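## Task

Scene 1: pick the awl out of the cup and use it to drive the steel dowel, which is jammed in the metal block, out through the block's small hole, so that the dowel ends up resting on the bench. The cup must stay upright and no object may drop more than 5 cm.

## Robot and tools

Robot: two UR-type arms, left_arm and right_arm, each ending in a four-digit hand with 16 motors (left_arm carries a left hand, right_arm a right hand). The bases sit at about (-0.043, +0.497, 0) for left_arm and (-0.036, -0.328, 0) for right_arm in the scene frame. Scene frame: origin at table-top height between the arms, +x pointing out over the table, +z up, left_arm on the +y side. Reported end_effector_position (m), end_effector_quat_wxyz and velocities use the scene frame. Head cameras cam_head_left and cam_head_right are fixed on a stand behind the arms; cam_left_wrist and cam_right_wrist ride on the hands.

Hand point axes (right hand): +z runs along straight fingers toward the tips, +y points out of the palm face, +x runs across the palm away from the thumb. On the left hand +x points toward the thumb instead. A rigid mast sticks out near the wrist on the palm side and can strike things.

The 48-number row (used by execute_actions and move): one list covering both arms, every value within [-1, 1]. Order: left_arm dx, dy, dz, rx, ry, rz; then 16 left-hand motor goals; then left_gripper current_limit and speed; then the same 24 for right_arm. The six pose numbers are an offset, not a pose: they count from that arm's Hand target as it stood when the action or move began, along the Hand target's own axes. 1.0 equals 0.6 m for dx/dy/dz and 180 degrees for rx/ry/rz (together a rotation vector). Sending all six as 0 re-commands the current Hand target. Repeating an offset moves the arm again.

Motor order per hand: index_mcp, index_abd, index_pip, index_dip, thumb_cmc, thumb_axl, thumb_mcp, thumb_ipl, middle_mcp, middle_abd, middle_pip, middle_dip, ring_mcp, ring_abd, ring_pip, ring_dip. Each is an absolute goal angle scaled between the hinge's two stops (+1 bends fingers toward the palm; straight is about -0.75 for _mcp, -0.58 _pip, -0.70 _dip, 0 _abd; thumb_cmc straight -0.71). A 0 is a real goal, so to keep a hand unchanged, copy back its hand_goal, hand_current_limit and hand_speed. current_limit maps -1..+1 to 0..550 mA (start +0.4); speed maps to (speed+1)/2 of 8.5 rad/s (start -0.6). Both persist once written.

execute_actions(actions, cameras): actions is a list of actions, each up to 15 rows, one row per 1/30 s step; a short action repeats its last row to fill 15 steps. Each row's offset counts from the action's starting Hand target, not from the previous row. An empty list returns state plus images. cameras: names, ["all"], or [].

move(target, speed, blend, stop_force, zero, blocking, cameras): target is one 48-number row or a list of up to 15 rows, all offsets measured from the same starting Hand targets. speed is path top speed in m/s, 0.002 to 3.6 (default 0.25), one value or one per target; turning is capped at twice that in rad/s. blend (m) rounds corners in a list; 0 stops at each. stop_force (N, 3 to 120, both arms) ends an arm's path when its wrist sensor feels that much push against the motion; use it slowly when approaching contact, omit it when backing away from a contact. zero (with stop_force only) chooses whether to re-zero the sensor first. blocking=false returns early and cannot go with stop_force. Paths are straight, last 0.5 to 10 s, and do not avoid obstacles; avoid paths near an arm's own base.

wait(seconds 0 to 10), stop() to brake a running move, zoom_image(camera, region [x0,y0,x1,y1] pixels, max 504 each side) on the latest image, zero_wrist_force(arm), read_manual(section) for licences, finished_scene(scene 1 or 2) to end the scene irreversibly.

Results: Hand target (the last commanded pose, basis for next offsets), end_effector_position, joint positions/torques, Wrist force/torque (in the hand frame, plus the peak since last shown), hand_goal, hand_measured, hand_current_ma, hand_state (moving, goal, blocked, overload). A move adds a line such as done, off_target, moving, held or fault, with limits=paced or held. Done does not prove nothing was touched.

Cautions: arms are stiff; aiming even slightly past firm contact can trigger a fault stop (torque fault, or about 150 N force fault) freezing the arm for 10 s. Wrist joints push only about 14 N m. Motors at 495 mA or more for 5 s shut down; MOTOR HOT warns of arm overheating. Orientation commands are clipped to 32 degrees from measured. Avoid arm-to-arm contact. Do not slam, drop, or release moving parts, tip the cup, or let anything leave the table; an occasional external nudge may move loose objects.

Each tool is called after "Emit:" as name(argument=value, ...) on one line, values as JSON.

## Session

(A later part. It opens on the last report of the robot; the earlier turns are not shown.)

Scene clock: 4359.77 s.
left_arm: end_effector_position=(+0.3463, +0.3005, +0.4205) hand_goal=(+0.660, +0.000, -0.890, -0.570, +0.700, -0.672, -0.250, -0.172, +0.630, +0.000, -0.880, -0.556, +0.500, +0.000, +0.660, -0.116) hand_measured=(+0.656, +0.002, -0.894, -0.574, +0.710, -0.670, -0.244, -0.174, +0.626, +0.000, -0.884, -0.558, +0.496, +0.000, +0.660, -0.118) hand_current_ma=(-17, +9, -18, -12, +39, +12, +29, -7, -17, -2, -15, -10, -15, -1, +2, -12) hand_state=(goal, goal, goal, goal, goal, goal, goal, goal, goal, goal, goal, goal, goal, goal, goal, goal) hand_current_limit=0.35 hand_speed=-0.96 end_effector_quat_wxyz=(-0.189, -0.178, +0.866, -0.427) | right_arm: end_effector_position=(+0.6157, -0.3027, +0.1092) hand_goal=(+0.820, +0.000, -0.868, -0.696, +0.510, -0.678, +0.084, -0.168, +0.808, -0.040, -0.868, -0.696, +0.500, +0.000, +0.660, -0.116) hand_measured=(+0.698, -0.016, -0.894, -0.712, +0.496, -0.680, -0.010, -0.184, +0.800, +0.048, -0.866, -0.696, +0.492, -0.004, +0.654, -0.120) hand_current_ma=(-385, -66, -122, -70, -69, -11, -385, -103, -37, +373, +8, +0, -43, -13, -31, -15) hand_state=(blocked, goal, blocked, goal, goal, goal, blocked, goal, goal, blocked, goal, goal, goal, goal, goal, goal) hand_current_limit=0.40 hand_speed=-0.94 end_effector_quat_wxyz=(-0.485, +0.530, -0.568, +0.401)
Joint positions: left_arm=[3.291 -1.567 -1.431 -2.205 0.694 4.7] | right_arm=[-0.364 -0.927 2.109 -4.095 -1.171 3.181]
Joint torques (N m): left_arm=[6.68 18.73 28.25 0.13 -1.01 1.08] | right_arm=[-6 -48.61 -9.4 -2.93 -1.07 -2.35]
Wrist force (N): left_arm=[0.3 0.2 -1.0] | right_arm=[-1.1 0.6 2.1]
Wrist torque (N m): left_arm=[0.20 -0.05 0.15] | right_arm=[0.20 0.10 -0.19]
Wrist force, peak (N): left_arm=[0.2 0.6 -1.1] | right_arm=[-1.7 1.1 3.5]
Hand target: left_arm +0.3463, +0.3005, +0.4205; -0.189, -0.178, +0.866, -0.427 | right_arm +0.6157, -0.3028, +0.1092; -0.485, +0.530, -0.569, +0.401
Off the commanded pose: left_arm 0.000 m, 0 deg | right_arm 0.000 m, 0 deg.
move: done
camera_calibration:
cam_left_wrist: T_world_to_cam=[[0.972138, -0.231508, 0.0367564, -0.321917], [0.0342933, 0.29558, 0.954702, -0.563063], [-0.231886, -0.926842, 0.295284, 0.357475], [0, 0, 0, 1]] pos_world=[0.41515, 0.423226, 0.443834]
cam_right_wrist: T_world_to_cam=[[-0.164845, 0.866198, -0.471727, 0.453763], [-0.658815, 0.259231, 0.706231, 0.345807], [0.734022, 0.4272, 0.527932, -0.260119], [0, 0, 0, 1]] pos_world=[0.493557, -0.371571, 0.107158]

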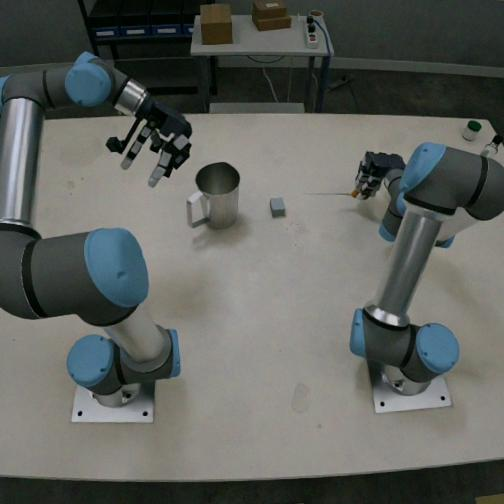

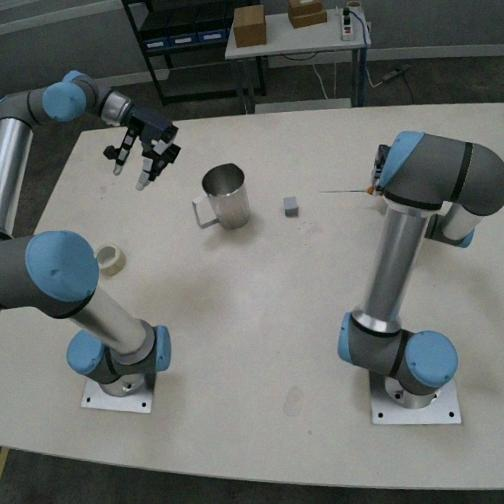

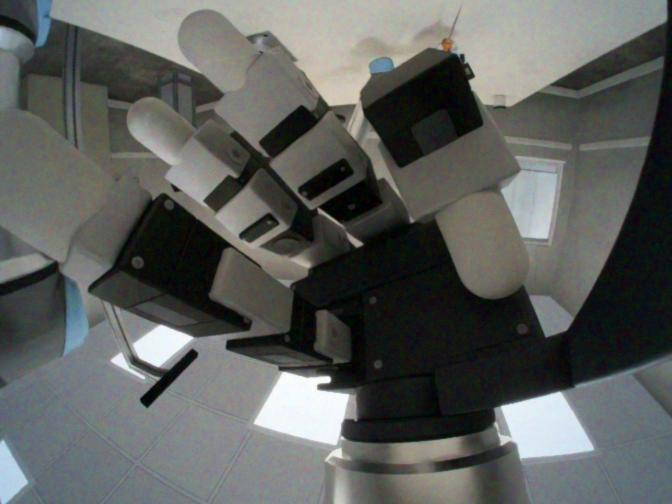

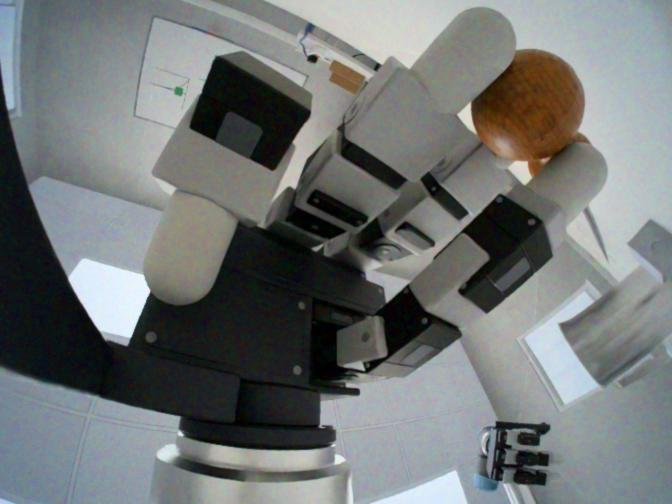

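Emit:
move(target=[0,0,0,0,0,0, 0.66,0,-0.89,-0.57,0.70,-0.672,-0.25,-0.172,0.63,0,-0.88,-0.556,0.5,0,0.66,-0.116,0.35,-0.96, -0.0653,0.0853,0.0019,0,0,0, 0.82,0,-0.8686,-0.6957,0.511,-0.677,0.085,-0.1676,0.808,-0.04,-0.8686,-0.6957,0.5,0,0.66,-0.116,0.4,-0.94], speed=0.06, cameras=["all"])

Emit:
zoom_image(camera="cam_right_wrist", region=[560, 180, 672, 290])

Emit:
zoom_image(camera="cam_head_left", region=[260, 180, 380, 280])

Emit:
zoom_image(camera="cam_head_right", region=[260, 180, 380, 280])

Scene clock: 4425.90 s.
left_arm: end_effector_position=(+0.3463, +0.3005, +0.4205) hand_goal=(+0.660, +0.000, -0.890, -0.570, +0.700, -0.672, -0.250, -0.172, +0.630, +0.000, -0.880, -0.556, +0.500, +0.000, +0.660, -0.116) hand_measured=(+0.656, +0.002, -0.894, -0.574, +0.710, -0.670, -0.244, -0.174, +0.626, +0.000, -0.884, -0.558, +0.496, +0.000, +0.660, -0.118) hand_current_ma=(-17, +9, -18, -12, +39, +12, +29, -7, -17, -2, -15, -10, -15, -1, +2, -12) hand_state=(goal, goal, goal, goal, goal, goal, goal, goal, goal, goal, goal, goal, goal, goal, goal, goal) hand_current_limit=0.35 hand_speed=-0.96 end_effector_quat_wxyz=(-0.189, -0.178, +0.866, -0.427) | right_arm: end_effector_position=(+0.6045, -0.2578, +0.0642) hand_goal=(+0.820, +0.000, -0.868, -0.696, +0.510, -0.678, +0.084, -0.168, +0.808, -0.040, -0.868, -0.696, +0.500, +0.000, +0.660, -0.116) hand_measured=(+0.698, -0.016, -0.894, -0.712, +0.496, -0.680, -0.010, -0.184, +0.800, +0.048, -0.866, -0.696, +0.492, -0.004, +0.654, -0.120) hand_current_ma=(-385, -66, -122, -70, -69, -11, -385, -103, -37, +373, +8, +0, -43, -13, -30, -15) hand_state=(blocked, goal, blocked, goal, goal, goal, blocked, goal, goal, blocked, goal, goal, goal, goal, goal, goal) hand_current_limit=0.40 hand_speed=-0.94 end_effector_quat_wxyz=(-0.485, +0.530, -0.569, +0.401)
Joint positions: left_arm=[3.291 -1.567 -1.431 -2.205 0.694 4.7] | right_arm=[-0.27 -0.819 2.124 -4.226 -1.263 3.204]
Joint torques (N m): left_arm=[6.03 18.12 28.3 0.42 -1.04 1.14] | right_arm=[-11.26 -48.77 -11.66 -0.58 2.54 -1.28]
Wrist force (N): left_arm=[0.2 0.4 -0.8] | right_arm=[-1.2 0.9 2.3]
Wrist torque (N m): left_arm=[0.20 -0.03 0.14] | right_arm=[0.21 0.10 -0.21]
Wrist force, peak (N): left_arm=[0.0 0.3 -1.2] | right_arm=[-1.5 1.1 2.5]
Hand target: left_arm +0.3463, +0.3005, +0.4205; -0.189, -0.178, +0.866, -0.427 | right_arm +0.6046, -0.2579, +0.0643; -0.485, +0.530, -0.569, +0.401
Off the commanded pose: left_arm 0.000 m, 0 deg | right_arm 0.000 m, 0 deg.
move: done
camera_calibration:
cam_left_wrist: T_world_to_cam=[[0.972138, -0.231508, 0.0367564, -0.321917], [0.0342933, 0.29558, 0.954702, -0.563063], [-0.231886, -0.926842, 0.295284, 0.357475], [0, 0, 0, 1]] pos_world=[0.41515, 0.423226, 0.443834]
cam_right_wrist: T_world_to_cam=[[-0.164591, 0.866286, -0.471655, 0.391746], [-0.658577, 0.25946, 0.706369, 0.35845], [0.734293, 0.426883, 0.527811, -0.247601], [0, 0, 0, 1]] pos_world=[0.482356, -0.326671, 0.0622575]

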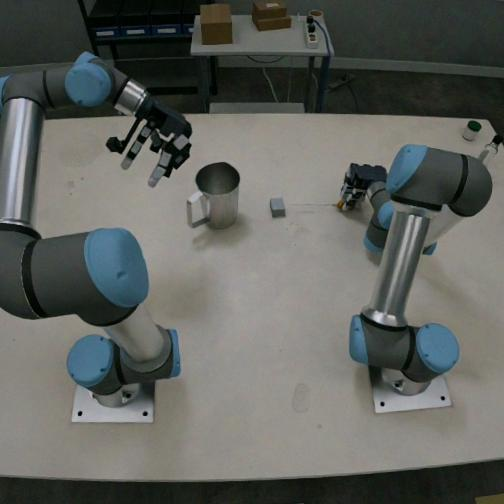

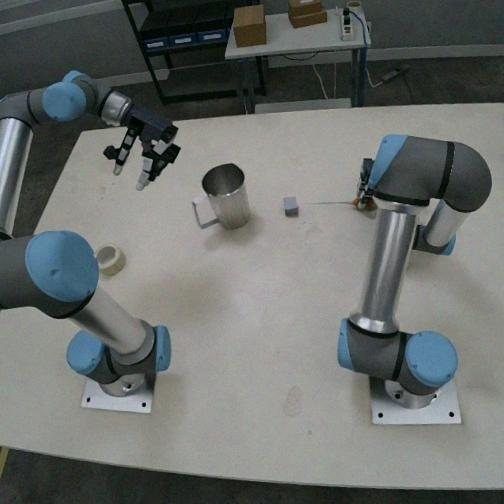

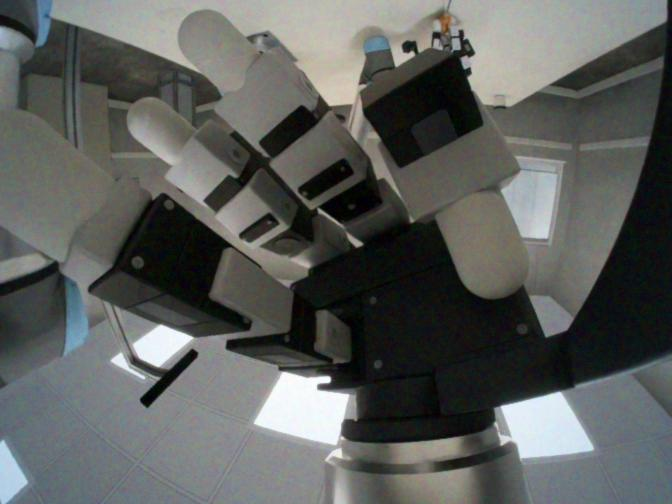

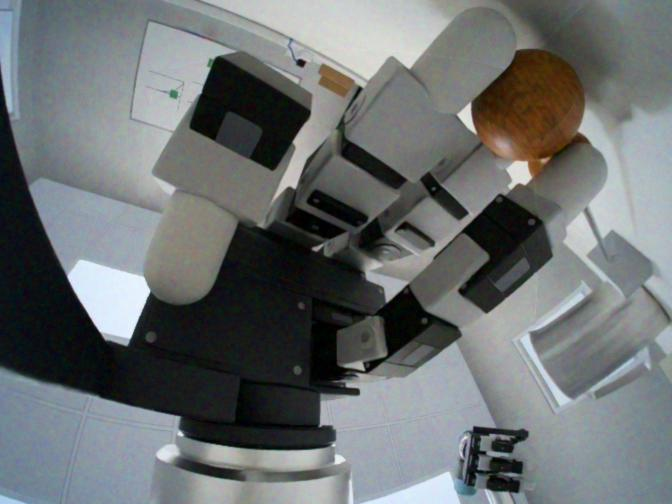

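Scaled by 4.500 from the camera's 672x504 image, which has a finer 960x720 frame.

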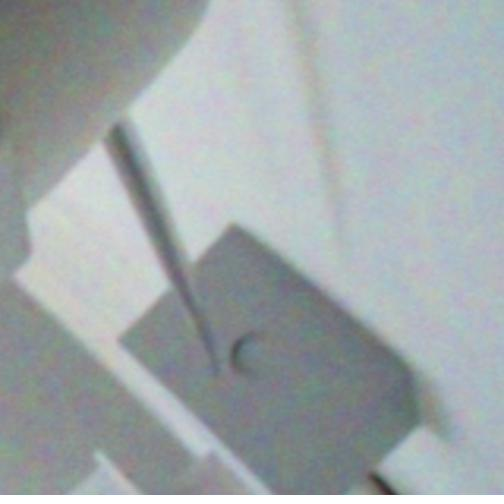

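Scaled by 4.200 from the camera's 504x504 image, which has a finer 720x720 frame.

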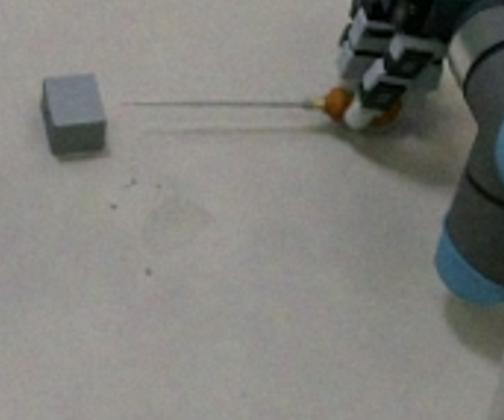

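Scaled by 4.200 from the camera's 504x504 image, which has a finer 720x720 frame.

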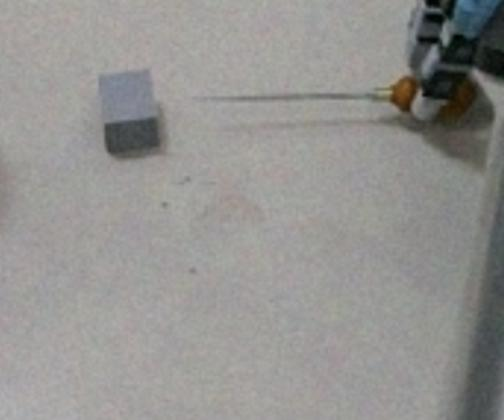

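Emit:
zoom_image(camera="cam_right_wrist", region=[585, 225, 645, 285])

Scaled by 8.400 from the camera's 672x504 image, which has a finer 960x720 frame.

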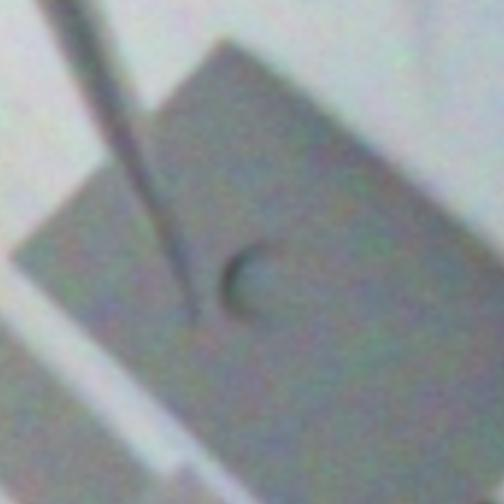

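Emit:
move(target=[0,0,0,0,0,0, 0.66,0,-0.89,-0.57,0.70,-0.672,-0.25,-0.172,0.63,0,-0.88,-0.556,0.5,0,0.66,-0.116,0.35,-0.96, 0.0004,0.0032,0.0007,-0.00034,0.00237,-0.01085, 0.82,0,-0.8686,-0.6957,0.511,-0.677,0.085,-0.1676,0.808,-0.04,-0.8686,-0.6957,0.5,0,0.66,-0.116,0.4,-0.94], speed=0.04, cameras=["cam_right_wrist"])

Emit:
zoom_image(camera="cam_right_wrist", region=[585, 225, 645, 285])

Scene clock: 4447.17 s.
left_arm: end_effector_position=(+0.3463, +0.3005, +0.4205) hand_goal=(+0.660, +0.000, -0.890, -0.570, +0.700, -0.672, -0.250, -0.172, +0.630, +0.000, -0.880, -0.556, +0.500, +0.000, +0.660, -0.116) hand_measured=(+0.656, +0.002, -0.894, -0.574, +0.710, -0.670, -0.244, -0.174, +0.626, +0.000, -0.884, -0.558, +0.496, +0.000, +0.660, -0.118) hand_current_ma=(-17, +9, -18, -12, +39, +12, +29, -7, -17, -2, -15, -10, -15, -1, +2, -12) hand_state=(goal, goal, goal, goal, goal, goal, goal, goal, goal, goal, goal, goal, goal, goal, goal, goal) hand_current_limit=0.35 hand_speed=-0.96 end_effector_quat_wxyz=(-0.189, -0.178, +0.866, -0.427) | right_arm: end_effector_position=(+0.6046, -0.2579, +0.0623) hand_goal=(+0.820, +0.000, -0.868, -0.696, +0.510, -0.678, +0.084, -0.168, +0.808, -0.040, -0.868, -0.696, +0.500, +0.000, +0.660, -0.116) hand_measured=(+0.698, -0.016, -0.894, -0.712, +0.496, -0.680, -0.010, -0.184, +0.800, +0.048, -0.866, -0.696, +0.492, -0.004, +0.654, -0.120) hand_current_ma=(-385, -66, -122, -70, -69, -11, -385, -103, -37, +373, +8, +0, -43, -13, -30, -15) hand_state=(blocked, goal, blocked, goal, goal, goal, blocked, goal, goal, blocked, goal, goal, goal, goal, goal, goal) hand_current_limit=0.40 hand_speed=-0.94 end_effector_quat_wxyz=(-0.475, +0.539, -0.561, +0.411) end_effector_velocity=(+0.000, +0.002, +0.000) end_effector_angular_velocity=(+0.007, +0.000, +0.003)
Joint positions: left_arm=[3.291 -1.567 -1.431 -2.205 0.694 4.7] | right_arm=[-0.259 -0.818 2.124 -4.226 -1.281 3.171]
Joint velocities: left_arm=[within noise] | right_arm=[0.001 0 0 0 0.003 0.007]
Joint torques (N m): left_arm=[7.34 15.98 27.4 0.35 -1.2 0.88] | right_arm=[-9 -36.3 -13.87 -0.66 2.23 2.48]
Wrist force (N): left_arm=[0.1 0.4 -1.0] | right_arm=[-1.1 0.9 2.4]
Wrist torque (N m): left_arm=[0.21 -0.02 0.13] | right_arm=[0.20 0.10 -0.13]
Wrist force, peak (N): left_arm=[0.1 0.3 -1.2] | right_arm=[-1.4 1.0 2.5]
Hand target: left_arm +0.3463, +0.3005, +0.4205; -0.189, -0.178, +0.866, -0.427 | right_arm +0.6046, -0.2579, +0.0623; -0.476, +0.539, -0.561, +0.411
Off the commanded pose: left_arm 0.000 m, 0 deg | right_arm 0.000 m, 0 deg.
move: done
camera_calibration:
cam_right_wrist: T_world_to_cam=[[-0.164463, 0.849003, -0.502142, 0.388264], [-0.658817, 0.284326, 0.696505, 0.367068], [0.734106, 0.445369, 0.512576, -0.240796], [0, 0, 0, 1]] pos_world=[0.482455, -0.326761, 0.0627255]
Images, in order (width x height): cam_right_wrist 672x504.

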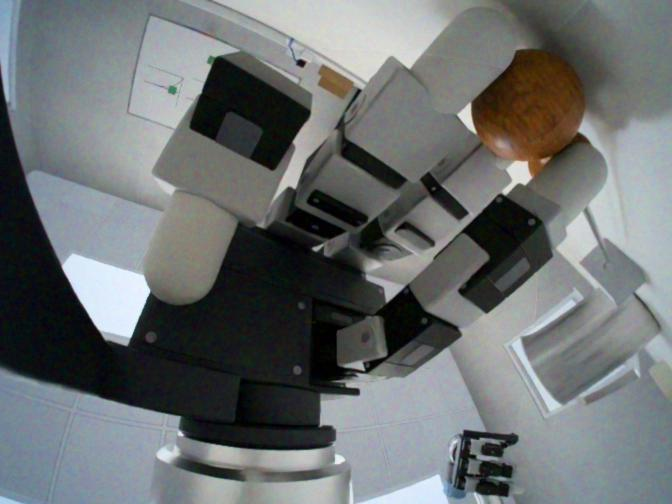

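Scaled by 8.400 from the camera's 672x504 image, which has a finer 960x720 frame.

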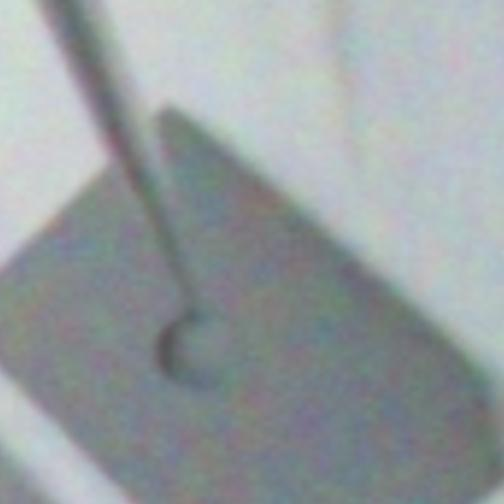

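Emit:
move(target=[0,0,0,0,0,0, 0.66,0,-0.89,-0.57,0.70,-0.672,-0.25,-0.172,0.63,0,-0.88,-0.556,0.5,0,0.66,-0.116,0.35,-0.96, -0.0365,0.003,0.0018,0,0,0, 0.82,0,-0.8686,-0.6957,0.511,-0.677,0.085,-0.1676,0.808,-0.04,-0.8686,-0.6957,0.5,0,0.66,-0.116,0.4,-0.94], speed=0.02, stop_force=4, cameras=["cam_right_wrist","cam_head_left","cam_head_right"])

Emit:
zoom_image(camera="cam_right_wrist", region=[585, 225, 645, 285])

Emit:
zoom_image(camera="cam_head_left", region=[260, 180, 360, 260])

Scene clock: 4464.23 s.
left_arm: end_effector_position=(+0.3463, +0.3005, +0.4205) hand_goal=(+0.660, +0.000, -0.890, -0.570, +0.700, -0.672, -0.250, -0.172, +0.630, +0.000, -0.880, -0.556, +0.500, +0.000, +0.660, -0.116) hand_measured=(+0.656, +0.002, -0.894, -0.574, +0.710, -0.670, -0.244, -0.174, +0.626, +0.000, -0.884, -0.558, +0.496, +0.000, +0.660, -0.118) hand_current_ma=(-17, +9, -18, -12, +39, +12, +29, -7, -17, -2, -15, -10, -15, -1, +2, -12) hand_state=(goal, goal, goal, goal, goal, goal, goal, goal, goal, goal, goal, goal, goal, goal, goal, goal) hand_current_limit=0.35 hand_speed=-0.96 end_effector_quat_wxyz=(-0.189, -0.178, +0.866, -0.427) | right_arm: end_effector_position=(+0.6046, -0.2359, +0.0623) hand_goal=(+0.820, +0.000, -0.868, -0.696, +0.510, -0.678, +0.084, -0.168, +0.808, -0.040, -0.868, -0.696, +0.500, +0.000, +0.660, -0.116) hand_measured=(+0.698, -0.016, -0.894, -0.712, +0.496, -0.680, -0.010, -0.184, +0.800, +0.048, -0.866, -0.696, +0.492, -0.004, +0.654, -0.120) hand_current_ma=(-385, -66, -122, -70, -69, -11, -385, -104, -37, +373, +8, +0, -43, -13, -30, -15) hand_state=(blocked, goal, blocked, goal, goal, goal, blocked, goal, goal, blocked, goal, goal, goal, goal, goal, goal) hand_current_limit=0.40 hand_speed=-0.94 end_effector_quat_wxyz=(-0.476, +0.539, -0.561, +0.411)
Joint positions: left_arm=[3.291 -1.567 -1.431 -2.205 0.694 4.7] | right_arm=[-0.208 -0.816 2.117 -4.224 -1.331 3.183]
Joint torques (N m): left_arm=[6.8 14.88 28.86 0.51 -1.1 0.95] | right_arm=[-11.24 -38 -3.09 -2.95 2.54 -2.43]
Wrist force (N): left_arm=[0.0 0.4 -1.0] | right_arm=[-1.3 0.9 2.3]
Wrist torque (N m): left_arm=[0.22 -0.01 0.12] | right_arm=[0.21 0.13 -0.24]
Wrist force, peak (N): left_arm=[0.2 0.4 -1.2] | right_arm=[-1.5 0.9 2.5]
Hand target: left_arm +0.3463, +0.3005, +0.4205; -0.189, -0.178, +0.866, -0.427 | right_arm +0.6046, -0.2359, +0.0624; -0.476, +0.539, -0.561, +0.411
Off the commanded pose: left_arm 0.000 m, 0 deg | right_arm 0.000 m, 0 deg.
move: done
camera_calibration:
cam_right_wrist: T_world_to_cam=[[-0.164475, 0.849214, -0.50178, 0.369635], [-0.658825, 0.284017, 0.696624, 0.360716], [0.734096, 0.445162, 0.51277, -0.250663], [0, 0, 0, 1]] pos_world=[0.482455, -0.304762, 0.0627247]
Images, in order (width x height): cam_head_left 504x504, cam_head_right 504x504, cam_right_wrist 672x504.

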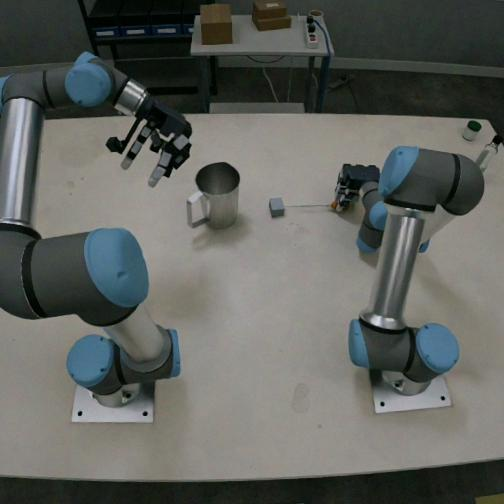

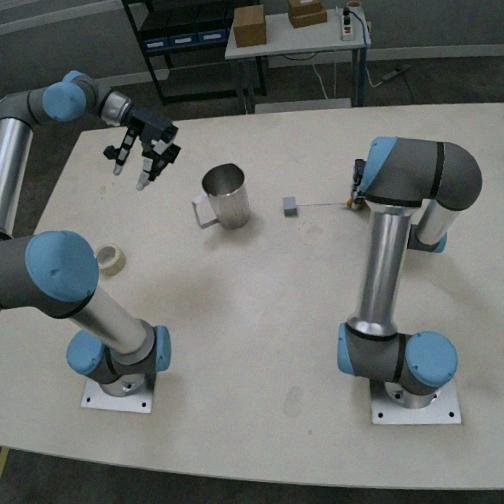

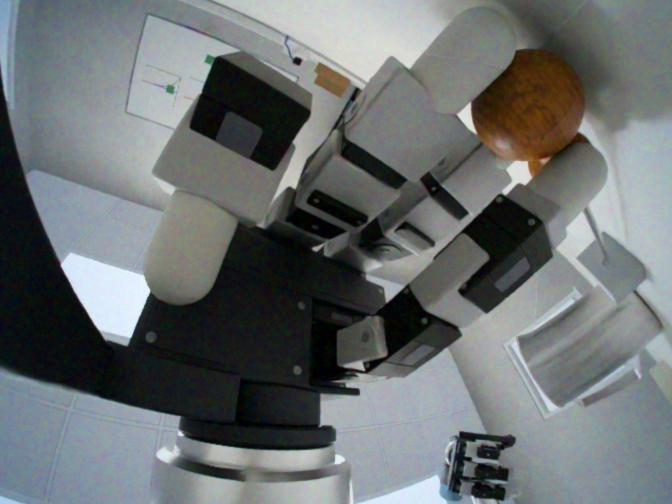

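Scaled by 8.400 from the camera's 672x504 image, which has a finer 960x720 frame.

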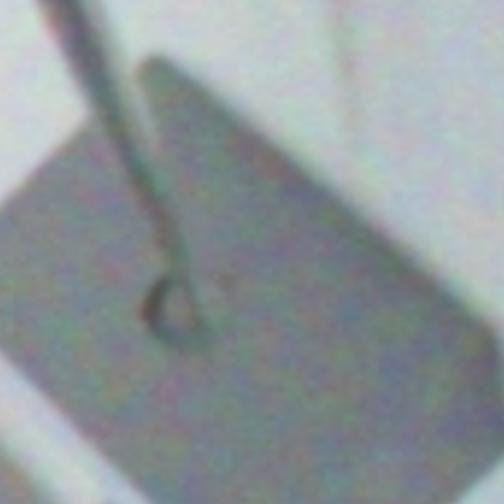

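Scaled by 5.040 from the camera's 504x504 image, which has a finer 720x720 frame.

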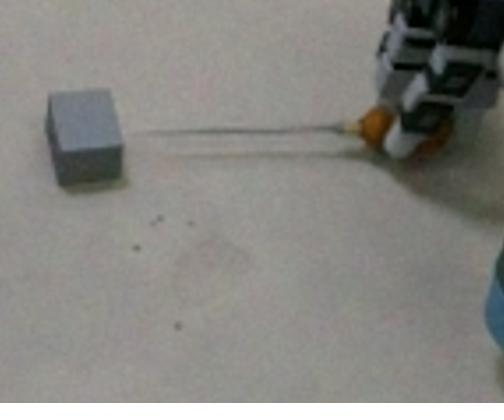

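Emit:
move(target=[0,0,0,0,0,0, 0.66,0,-0.89,-0.57,0.70,-0.672,-0.25,-0.172,0.63,0,-0.88,-0.556,0.5,0,0.66,-0.116,0.35,-0.96, -0.0333,0.0012,0.0015,0,0,0, 0.82,0,-0.8686,-0.6957,0.511,-0.677,0.085,-0.1676,0.808,-0.04,-0.8686,-0.6957,0.5,0,0.66,-0.116,0.4,-0.94], speed=0.015, stop_force=5, cameras=["cam_right_wrist","cam_head_left","cam_head_right"])

Emit:
zoom_image(camera="cam_right_wrist", region=[585, 225, 645, 285])

Emit:
zoom_image(camera="cam_head_left", region=[260, 180, 360, 260])

Scene clock: 4477.00 s.
left_arm: end_effector_position=(+0.3463, +0.3005, +0.4205) hand_goal=(+0.660, +0.000, -0.890, -0.570, +0.700, -0.672, -0.250, -0.172, +0.630, +0.000, -0.880, -0.556, +0.500, +0.000, +0.660, -0.116) hand_measured=(+0.656, +0.002, -0.894, -0.574, +0.710, -0.670, -0.244, -0.174, +0.626, +0.000, -0.884, -0.558, +0.496, +0.000, +0.660, -0.118) hand_current_ma=(-17, +9, -18, -12, +39, +12, +29, -7, -17, -2, -15, -10, -15, -1, +2, -12) hand_state=(goal, goal, goal, goal, goal, goal, goal, goal, goal, goal, goal, goal, goal, goal, goal, goal) hand_current_limit=0.35 hand_speed=-0.96 end_effector_quat_wxyz=(-0.189, -0.178, +0.866, -0.427) | right_arm: end_effector_position=(+0.6047, -0.2159, +0.0633) hand_goal=(+0.820, +0.000, -0.868, -0.696, +0.510, -0.678, +0.084, -0.168, +0.808, -0.040, -0.868, -0.696, +0.500, +0.000, +0.660, -0.116) hand_measured=(+0.698, -0.016, -0.894, -0.712, +0.496, -0.680, -0.010, -0.184, +0.800, +0.048, -0.866, -0.696, +0.492, -0.004, +0.654, -0.120) hand_current_ma=(-385, -66, -122, -70, -69, -11, -385, -106, -36, +373, +8, +0, -43, -13, -30, -15) hand_state=(blocked, goal, blocked, goal, goal, goal, blocked, goal, goal, blocked, goal, goal, goal, goal, goal, goal) hand_current_limit=0.40 hand_speed=-0.94 end_effector_quat_wxyz=(-0.476, +0.539, -0.561, +0.411)
Joint positions: left_arm=[3.291 -1.567 -1.431 -2.205 0.694 4.7] | right_arm=[-0.161 -0.816 2.108 -4.218 -1.377 3.193]
Joint torques (N m): left_arm=[6 12.64 28.08 0.47 -1.49 0.88] | right_arm=[-10.36 -33.29 -2.63 -3.15 2.42 -2.29]
Wrist force (N): left_arm=[0.1 0.2 -1.0] | right_arm=[-0.8 0.8 2.2]
Wrist torque (N m): left_arm=[0.20 -0.03 0.13] | right_arm=[0.23 0.08 -0.23]
Wrist force, peak (N): left_arm=[0.2 0.5 -1.2] | right_arm=[-1.4 0.9 2.4]
Hand target: left_arm +0.3463, +0.3005, +0.4205; -0.189, -0.178, +0.866, -0.427 | right_arm +0.6046, -0.2159, +0.0633; -0.476, +0.539, -0.561, +0.411
Off the commanded pose: left_arm 0.000 m, 0 deg | right_arm 0.000 m, 0 deg.
move: done
camera_calibration:
cam_right_wrist: T_world_to_cam=[[-0.164465, 0.84921, -0.501791, 0.353231], [-0.658828, 0.284031, 0.696615, 0.354373], [0.734096, 0.445162, 0.51277, -0.260035], [0, 0, 0, 1]] pos_world=[0.482455, -0.284862, 0.0637247]
Images, in order (width x height): cam_head_left 504x504, cam_head_right 504x504, cam_right_wrist 672x504.

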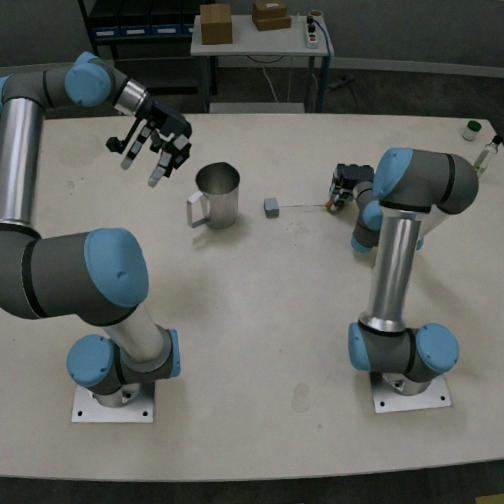

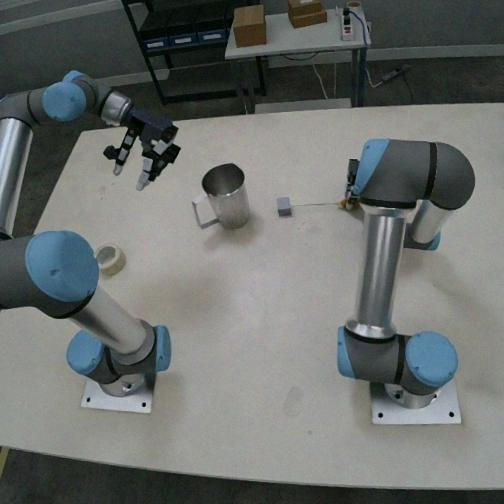

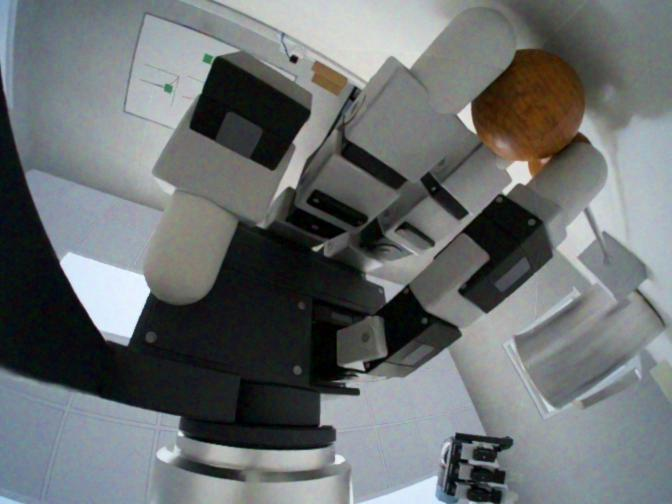

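Scaled by 8.400 from the camera's 672x504 image, which has a finer 960x720 frame.

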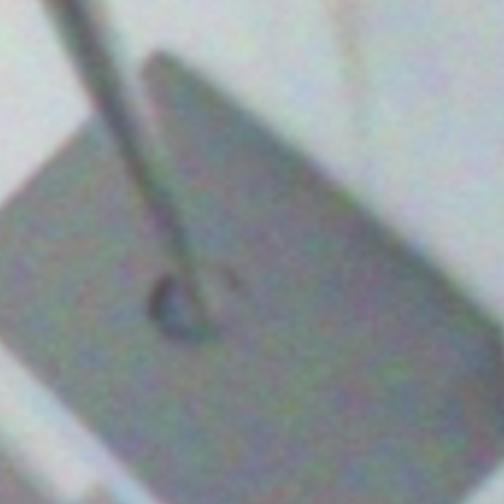

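Scaled by 5.040 from the camera's 504x504 image, which has a finer 720x720 frame.

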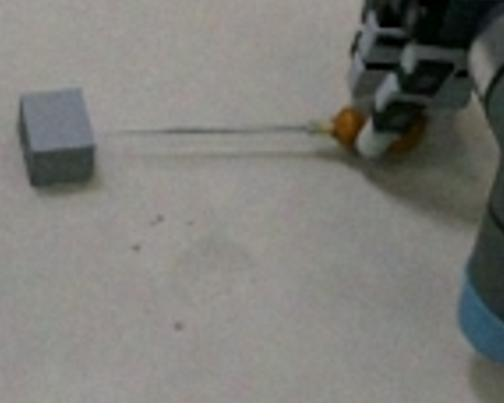

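Emit:
move(target=[-0.2345,-0.4462,0.3338,0.1718,-0.3863,-0.7868, -0.754,0,-0.576,-0.696,-0.714,-0.678,-0.226,-0.168,-0.754,0,-0.576,-0.696,0.5,0,0.66,-0.116,0.5,-0.85, 0.1493,-0.0123,-0.0074,0,0,0, 0.82,0,-0.8686,-0.6957,0.511,-0.677,0.085,-0.1676,0.808,-0.04,-0.8686,-0.6957,0.5,0,0.66,-0.116,0.4,-0.94], speed=0.17, cameras=["all"])

Emit:
zoom_image(camera="cam_head_left", region=[180, 140, 380, 280])

Emit:
zoom_image(camera="cam_head_right", region=[180, 140, 380, 280])

Scene clock: 4643.17 s.
left_arm: end_effector_position=(+0.5585, +0.0062, +0.4198) hand_goal=(-0.754, +0.000, -0.576, -0.696, -0.714, -0.678, -0.226, -0.168, -0.754, +0.000, -0.576, -0.696, +0.500, +0.000, +0.660, -0.116) hand_measured=(-0.750, +0.002, -0.578, -0.694, -0.712, -0.676, -0.224, -0.168, -0.750, +0.000, -0.578, -0.694, +0.494, +0.000, +0.660, -0.118) hand_current_ma=(+17, +9, -8, +10, +7, +12, +10, -5, +18, -1, -7, +9, -22, -1, +2, -11) hand_state=(goal, goal, goal, goal, goal, goal, goal, goal, goal, goal, goal, goal, goal, goal, goal, goal) hand_current_limit=0.50 hand_speed=-0.85 end_effector_quat_wxyz=(-0.001, +1.000, +0.010, -0.005) | right_arm: end_effector_position=(+0.6048, -0.3060, +0.0632) hand_goal=(+0.820, +0.000, -0.868, -0.696, +0.510, -0.678, +0.084, -0.168, +0.808, -0.040, -0.868, -0.696, +0.500, +0.000, +0.660, -0.116) hand_measured=(+0.698, -0.016, -0.894, -0.712, +0.496, -0.680, -0.010, -0.184, +0.800, +0.048, -0.866, -0.696, +0.492, -0.004, +0.654, -0.120) hand_current_ma=(-385, -66, -122, -70, -70, -11, -385, -106, -36, +373, +8, +0, -43, -13, -30, -15) hand_state=(blocked, goal, blocked, goal, goal, goal, blocked, goal, goal, blocked, goal, goal, goal, goal, goal, goal) hand_current_limit=0.40 hand_speed=-0.94 end_effector_quat_wxyz=(-0.476, +0.539, -0.561, +0.411)
Joint positions: left_arm=[2.71 -2.128 -0.683 -1.911 1.569 1.129] | right_arm=[-0.37 -0.821 2.127 -4.217 -1.173 3.145]
Joint torques (N m): left_arm=[7.89 52.95 28.75 1.16 0.88 -1.79] | right_arm=[12.21 -42.42 -13.96 -1.64 -1.55 -0.86]
Wrist force (N): left_arm=[0.2 0.0 -0.1] | right_arm=[-1.0 0.7 2.2]
Wrist torque (N m): left_arm=[0.06 -0.04 -0.07] | right_arm=[0.20 0.08 -0.12]
Wrist force, peak (N): left_arm=[0.4 0.6 -1.4] | right_arm=[-1.6 0.9 2.5]
Hand target: left_arm +0.5585, +0.0063, +0.4199; -0.001, +1.000, +0.010, -0.005 | right_arm +0.6048, -0.3059, +0.0632; -0.476, +0.539, -0.561, +0.411
Off the commanded pose: left_arm 0.000 m, 0 deg | right_arm 0.000 m, 0 deg.
move: done
camera_calibration:
cam_left_wrist: T_world_to_cam=[[-0.801332, 0.598057, 0.0139215, 0.398655], [0.38234, 0.494118, 0.78081, -0.605213], [0.46009, 0.631011, -0.624614, 0.124121], [0, 0, 0, 1]] pos_world=[0.493745, -0.0176938, 0.544534]
cam_right_wrist: T_world_to_cam=[[-0.164376, 0.849171, -0.501885, 0.429591], [-0.65885, 0.284145, 0.696548, 0.380195], [0.734096, 0.445163, 0.51277, -0.220066], [0, 0, 0, 1]] pos_world=[0.482655, -0.374862, 0.0636249]

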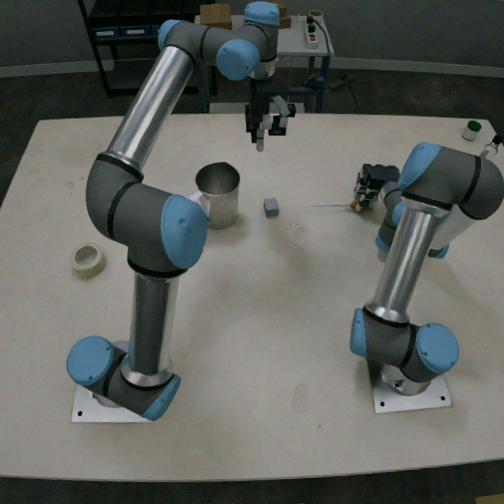

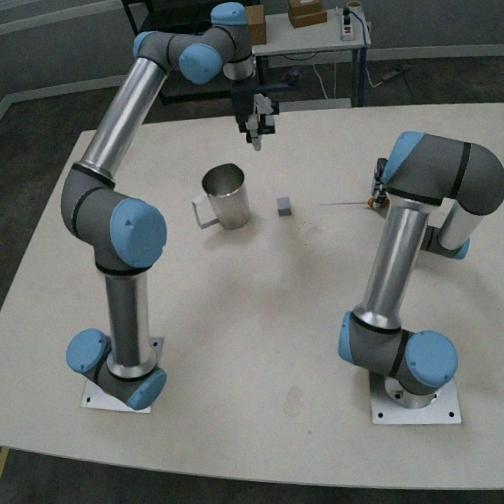

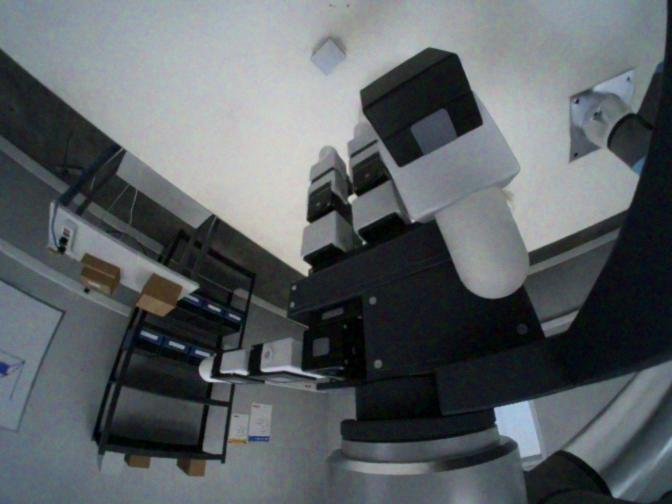

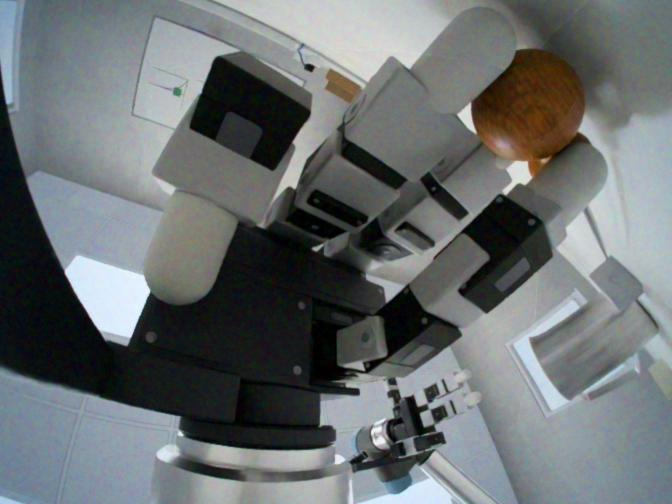

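Scaled by 2.520 from the camera's 504x504 image, which has a finer 720x720 frame.

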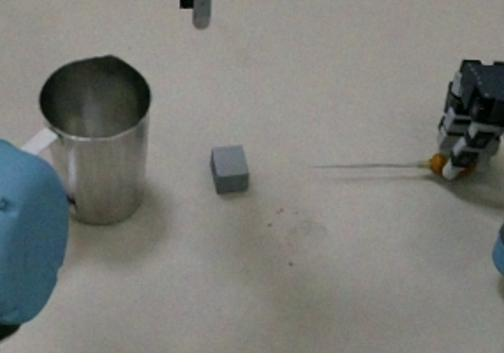

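Scaled by 2.520 from the camera's 504x504 image, which has a finer 720x720 frame.

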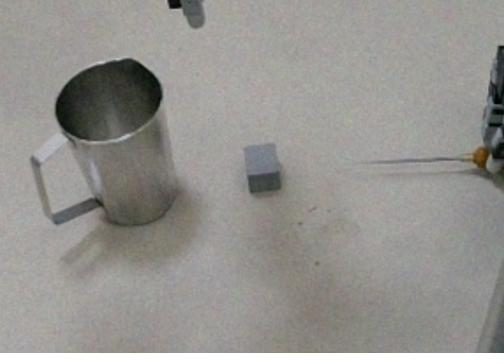

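Emit:
zoom_image(camera="cam_left_wrist", region=[280, 10, 390, 130])

Scaled by 4.200 from the camera's 672x504 image, which has a finer 960x720 frame.

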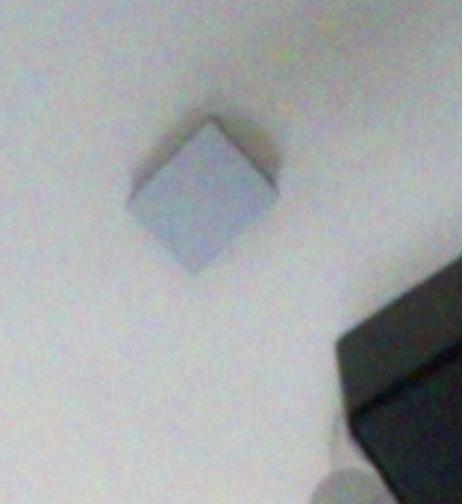

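Emit:
move(target=[-0.0305,0.012,0.3663,0,0,0, -0.754,0.035,-0.576,-0.696,-0.714,-0.678,-0.226,-0.168,-0.754,-0.035,-0.576,-0.696,0.5,0,0.66,-0.116,0.5,-0.85, 0,0,0,0,0,0, 0.82,0,-0.8686,-0.6957,0.511,-0.677,0.085,-0.1676,0.808,-0.04,-0.8686,-0.6957,0.5,0,0.66,-0.116,0.4,-0.94], speed=0.1, cameras=["cam_left_wrist","cam_head_left","cam_head_right"])

Emit:
zoom_image(camera="cam_left_wrist", region=[240, 20, 440, 180])

Scene clock: 4682.30 s.
left_arm: end_effector_position=(+0.5383, -0.0009, +0.2002) hand_goal=(-0.754, +0.034, -0.576, -0.696, -0.714, -0.678, -0.226, -0.168, -0.754, -0.036, -0.576, -0.696, +0.500, +0.000, +0.660, -0.116) hand_measured=(-0.750, +0.030, -0.578, -0.694, -0.712, -0.676, -0.224, -0.168, -0.750, -0.034, -0.578, -0.694, +0.494, +0.000, +0.660, -0.118) hand_current_ma=(+17, -13, -8, +10, +7, +12, +11, -5, +18, +10, -7, +9, -25, -1, +2, -11) hand_state=(goal, goal, goal, goal, goal, goal, goal, goal, goal, goal, goal, goal, goal, goal, goal, goal) hand_current_limit=0.50 hand_speed=-0.85 end_effector_quat_wxyz=(-0.001, +1.000, +0.010, -0.005) | right_arm: end_effector_position=(+0.6048, -0.3059, +0.0632) hand_goal=(+0.820, +0.000, -0.868, -0.696, +0.510, -0.678, +0.084, -0.168, +0.808, -0.040, -0.868, -0.696, +0.500, +0.000, +0.660, -0.116) hand_measured=(+0.698, -0.016, -0.894, -0.712, +0.496, -0.680, -0.010, -0.184, +0.800, +0.048, -0.866, -0.696, +0.492, -0.004, +0.654, -0.120) hand_current_ma=(-385, -66, -122, -70, -70, -11, -385, -106, -36, +373, +8, +0, -43, -13, -30, -15) hand_state=(blocked, goal, blocked, goal, goal, goal, blocked, goal, goal, blocked, goal, goal, goal, goal, goal, goal) hand_current_limit=0.40 hand_speed=-0.94 end_effector_quat_wxyz=(-0.476, +0.539, -0.561, +0.411)
Joint positions: left_arm=[2.688 -2.074 -1.335 -1.313 1.569 1.107] | right_arm=[-0.37 -0.821 2.127 -4.217 -1.173 3.145]
Joint torques (N m): left_arm=[3.4 58.04 18.49 3.29 -1.52 0.41] | right_arm=[11.76 -33.57 -6.14 -2.78 -1.98 2.26]
Wrist force (N): left_arm=[0.4 0.2 -0.2] | right_arm=[-1.1 0.9 2.3]
Wrist torque (N m): left_arm=[0.08 -0.07 0.05] | right_arm=[0.20 0.09 -0.13]
Wrist force, peak (N): left_arm=[0.1 0.3 -1.3] | right_arm=[-1.3 0.9 2.5]
Hand target: left_arm +0.5383, -0.0009, +0.2003; -0.001, +1.000, +0.010, -0.005 | right_arm +0.6048, -0.3059, +0.0632; -0.476, +0.539, -0.561, +0.411
Off the commanded pose: left_arm 0.000 m, 0 deg | right_arm 0.000 m, 0 deg.
move: done
camera_calibration:
cam_left_wrist: T_world_to_cam=[[-0.801466, 0.597872, 0.0142091, 0.389737], [0.382449, 0.494129, 0.780749, -0.422548], [0.459767, 0.631178, -0.624683, 0.000910741], [0, 0, 0, 1]] pos_world=[0.473545, -0.0247948, 0.324935]
Images, in order (width x height): cam_head_left 504x504, cam_head_right 504x504, cam_left_wrist 672x504.

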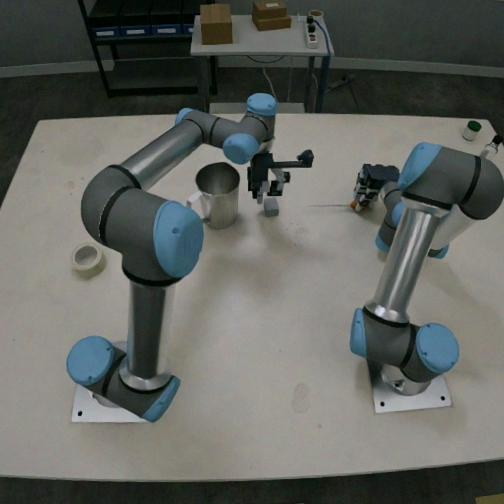

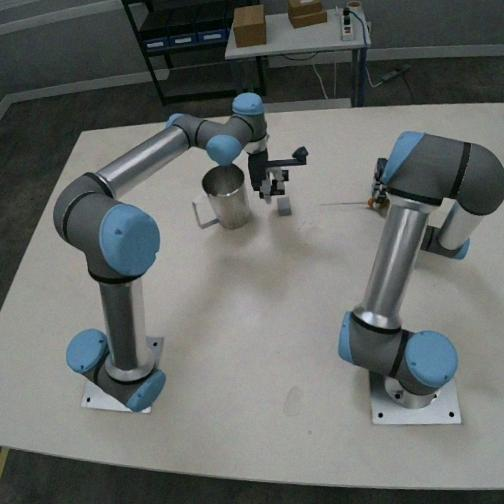

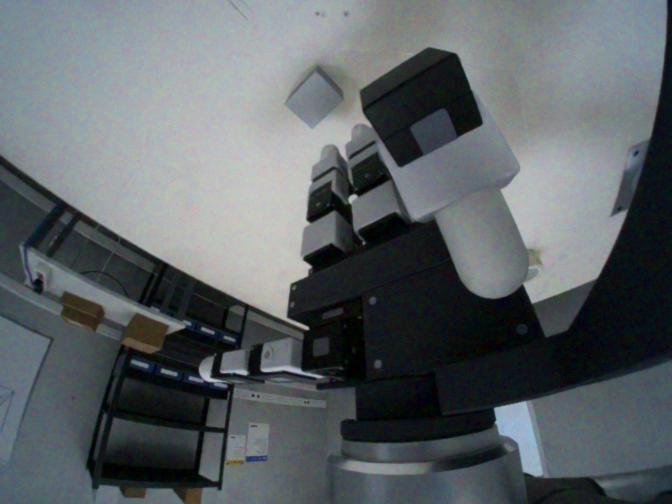

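Scaled by 2.520 from the camera's 672x504 image, which has a finer 960x720 frame.

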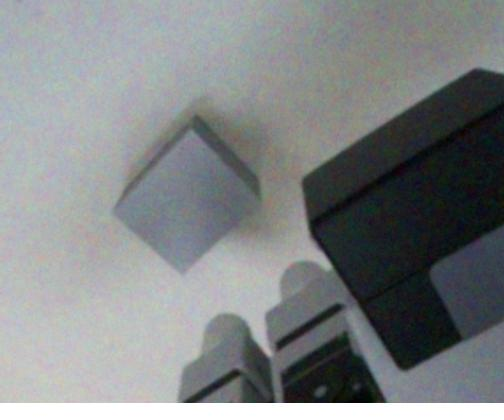

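Emit:
move(target=[0.001,0,0.11,0,0,0, -0.754,0.035,-0.576,-0.696,-0.714,-0.678,-0.226,-0.168,-0.754,-0.035,-0.576,-0.696,0.5,0,0.66,-0.116,0.5,-0.85, 0,0,0,0,0,0, 0.82,0,-0.8686,-0.6957,0.511,-0.677,0.085,-0.1676,0.808,-0.04,-0.8686,-0.6957,0.5,0,0.66,-0.116,0.4,-0.94], speed=0.05, stop_force=5, cameras=["cam_left_wrist","cam_head_left"])

Emit:
zoom_image(camera="cam_left_wrist", region=[240, 20, 440, 180])

Scene clock: 4698.37 s.
left_arm: end_effector_position=(+0.5383, -0.0007, +0.1342) hand_goal=(-0.754, +0.034, -0.576, -0.696, -0.714, -0.678, -0.226, -0.168, -0.754, -0.036, -0.576, -0.696, +0.500, +0.000, +0.660, -0.116) hand_measured=(-0.750, +0.030, -0.578, -0.694, -0.712, -0.676, -0.224, -0.168, -0.750, -0.034, -0.578, -0.694, +0.494, +0.000, +0.660, -0.118) hand_current_ma=(+17, -13, -8, +10, +7, +12, +11, -5, +18, +10, -7, +9, -25, -1, +2, -11) hand_state=(goal, goal, goal, goal, goal, goal, goal, goal, goal, goal, goal, goal, goal, goal, goal, goal) hand_current_limit=0.50 hand_speed=-0.85 end_effector_quat_wxyz=(-0.001, +1.000, +0.010, -0.005) | right_arm: end_effector_position=(+0.6048, -0.3059, +0.0632) hand_goal=(+0.820, +0.000, -0.868, -0.696, +0.510, -0.678, +0.084, -0.168, +0.808, -0.040, -0.868, -0.696, +0.500, +0.000, +0.660, -0.116) hand_measured=(+0.698, -0.016, -0.894, -0.712, +0.496, -0.680, -0.010, -0.184, +0.800, +0.048, -0.866, -0.696, +0.492, -0.004, +0.654, -0.120) hand_current_ma=(-385, -66, -122, -70, -70, -11, -385, -106, -36, +373, +8, +0, -43, -13, -30, -15) hand_state=(blocked, goal, blocked, goal, goal, goal, blocked, goal, goal, blocked, goal, goal, goal, goal, goal, goal) hand_current_limit=0.40 hand_speed=-0.94 end_effector_quat_wxyz=(-0.476, +0.539, -0.561, +0.411)
Joint positions: left_arm=[2.688 -2.127 -1.431 -1.164 1.569 1.107] | right_arm=[-0.37 -0.821 2.127 -4.217 -1.173 3.145]
Joint torques (N m): left_arm=[6.36 58.24 27.97 3.72 -0.55 1.47] | right_arm=[11.01 -34.28 -5.36 -2.84 -1.63 2.29]
Wrist force (N): left_arm=[0.2 -0.2 -0.1] | right_arm=[-1.1 0.8 2.2]
Wrist torque (N m): left_arm=[0.02 -0.04 0.06] | right_arm=[0.21 0.10 -0.13]
Wrist force, peak (N): left_arm=[0.0 0.2 -0.9] | right_arm=[-1.2 0.9 2.6]
Hand target: left_arm +0.5383, -0.0007, +0.1343; -0.001, +1.000, +0.010, -0.005 | right_arm +0.6048, -0.3059, +0.0632; -0.476, +0.539, -0.561, +0.411
Off the commanded pose: left_arm 0.000 m, 0 deg | right_arm 0.000 m, 0 deg.
move: done
camera_calibration:
cam_left_wrist: T_world_to_cam=[[-0.801486, 0.597851, 0.0139494, 0.39063], [0.382276, 0.494267, 0.780747, -0.371108], [0.459875, 0.63109, -0.624692, -0.0404336], [0, 0, 0, 1]] pos_world=[0.473545, -0.0245947, 0.259034]
Images, in order (width x height): cam_head_left 504x504, cam_left_wrist 672x504.

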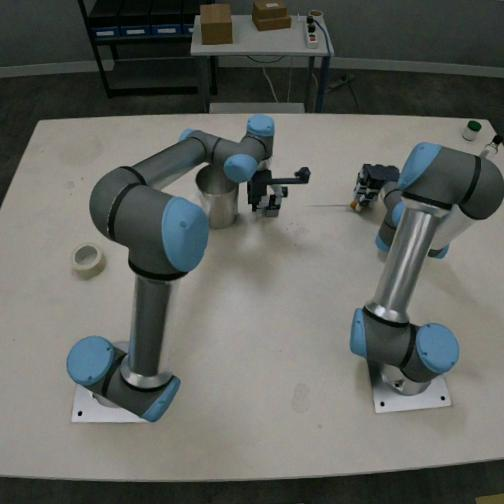

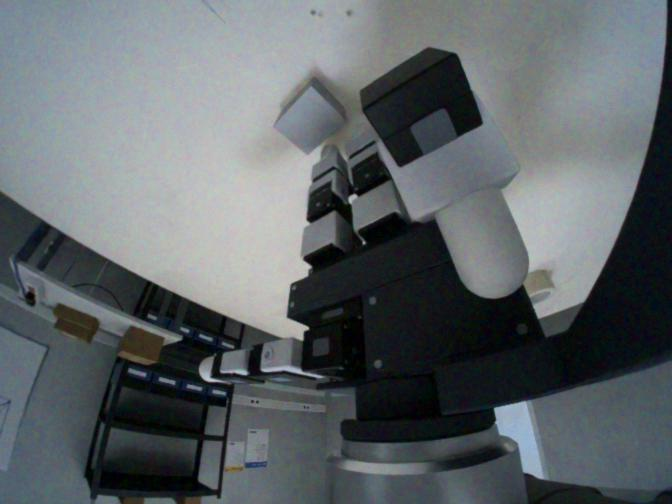

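Scaled by 2.520 from the camera's 672x504 image, which has a finer 960x720 frame.

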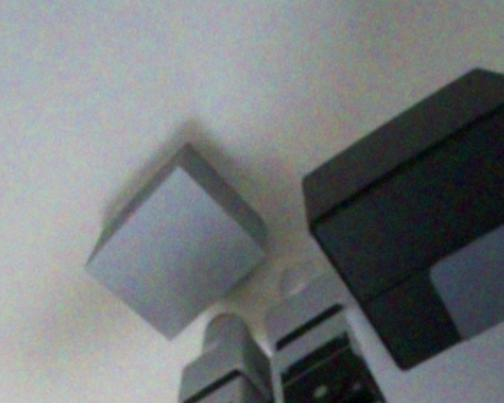

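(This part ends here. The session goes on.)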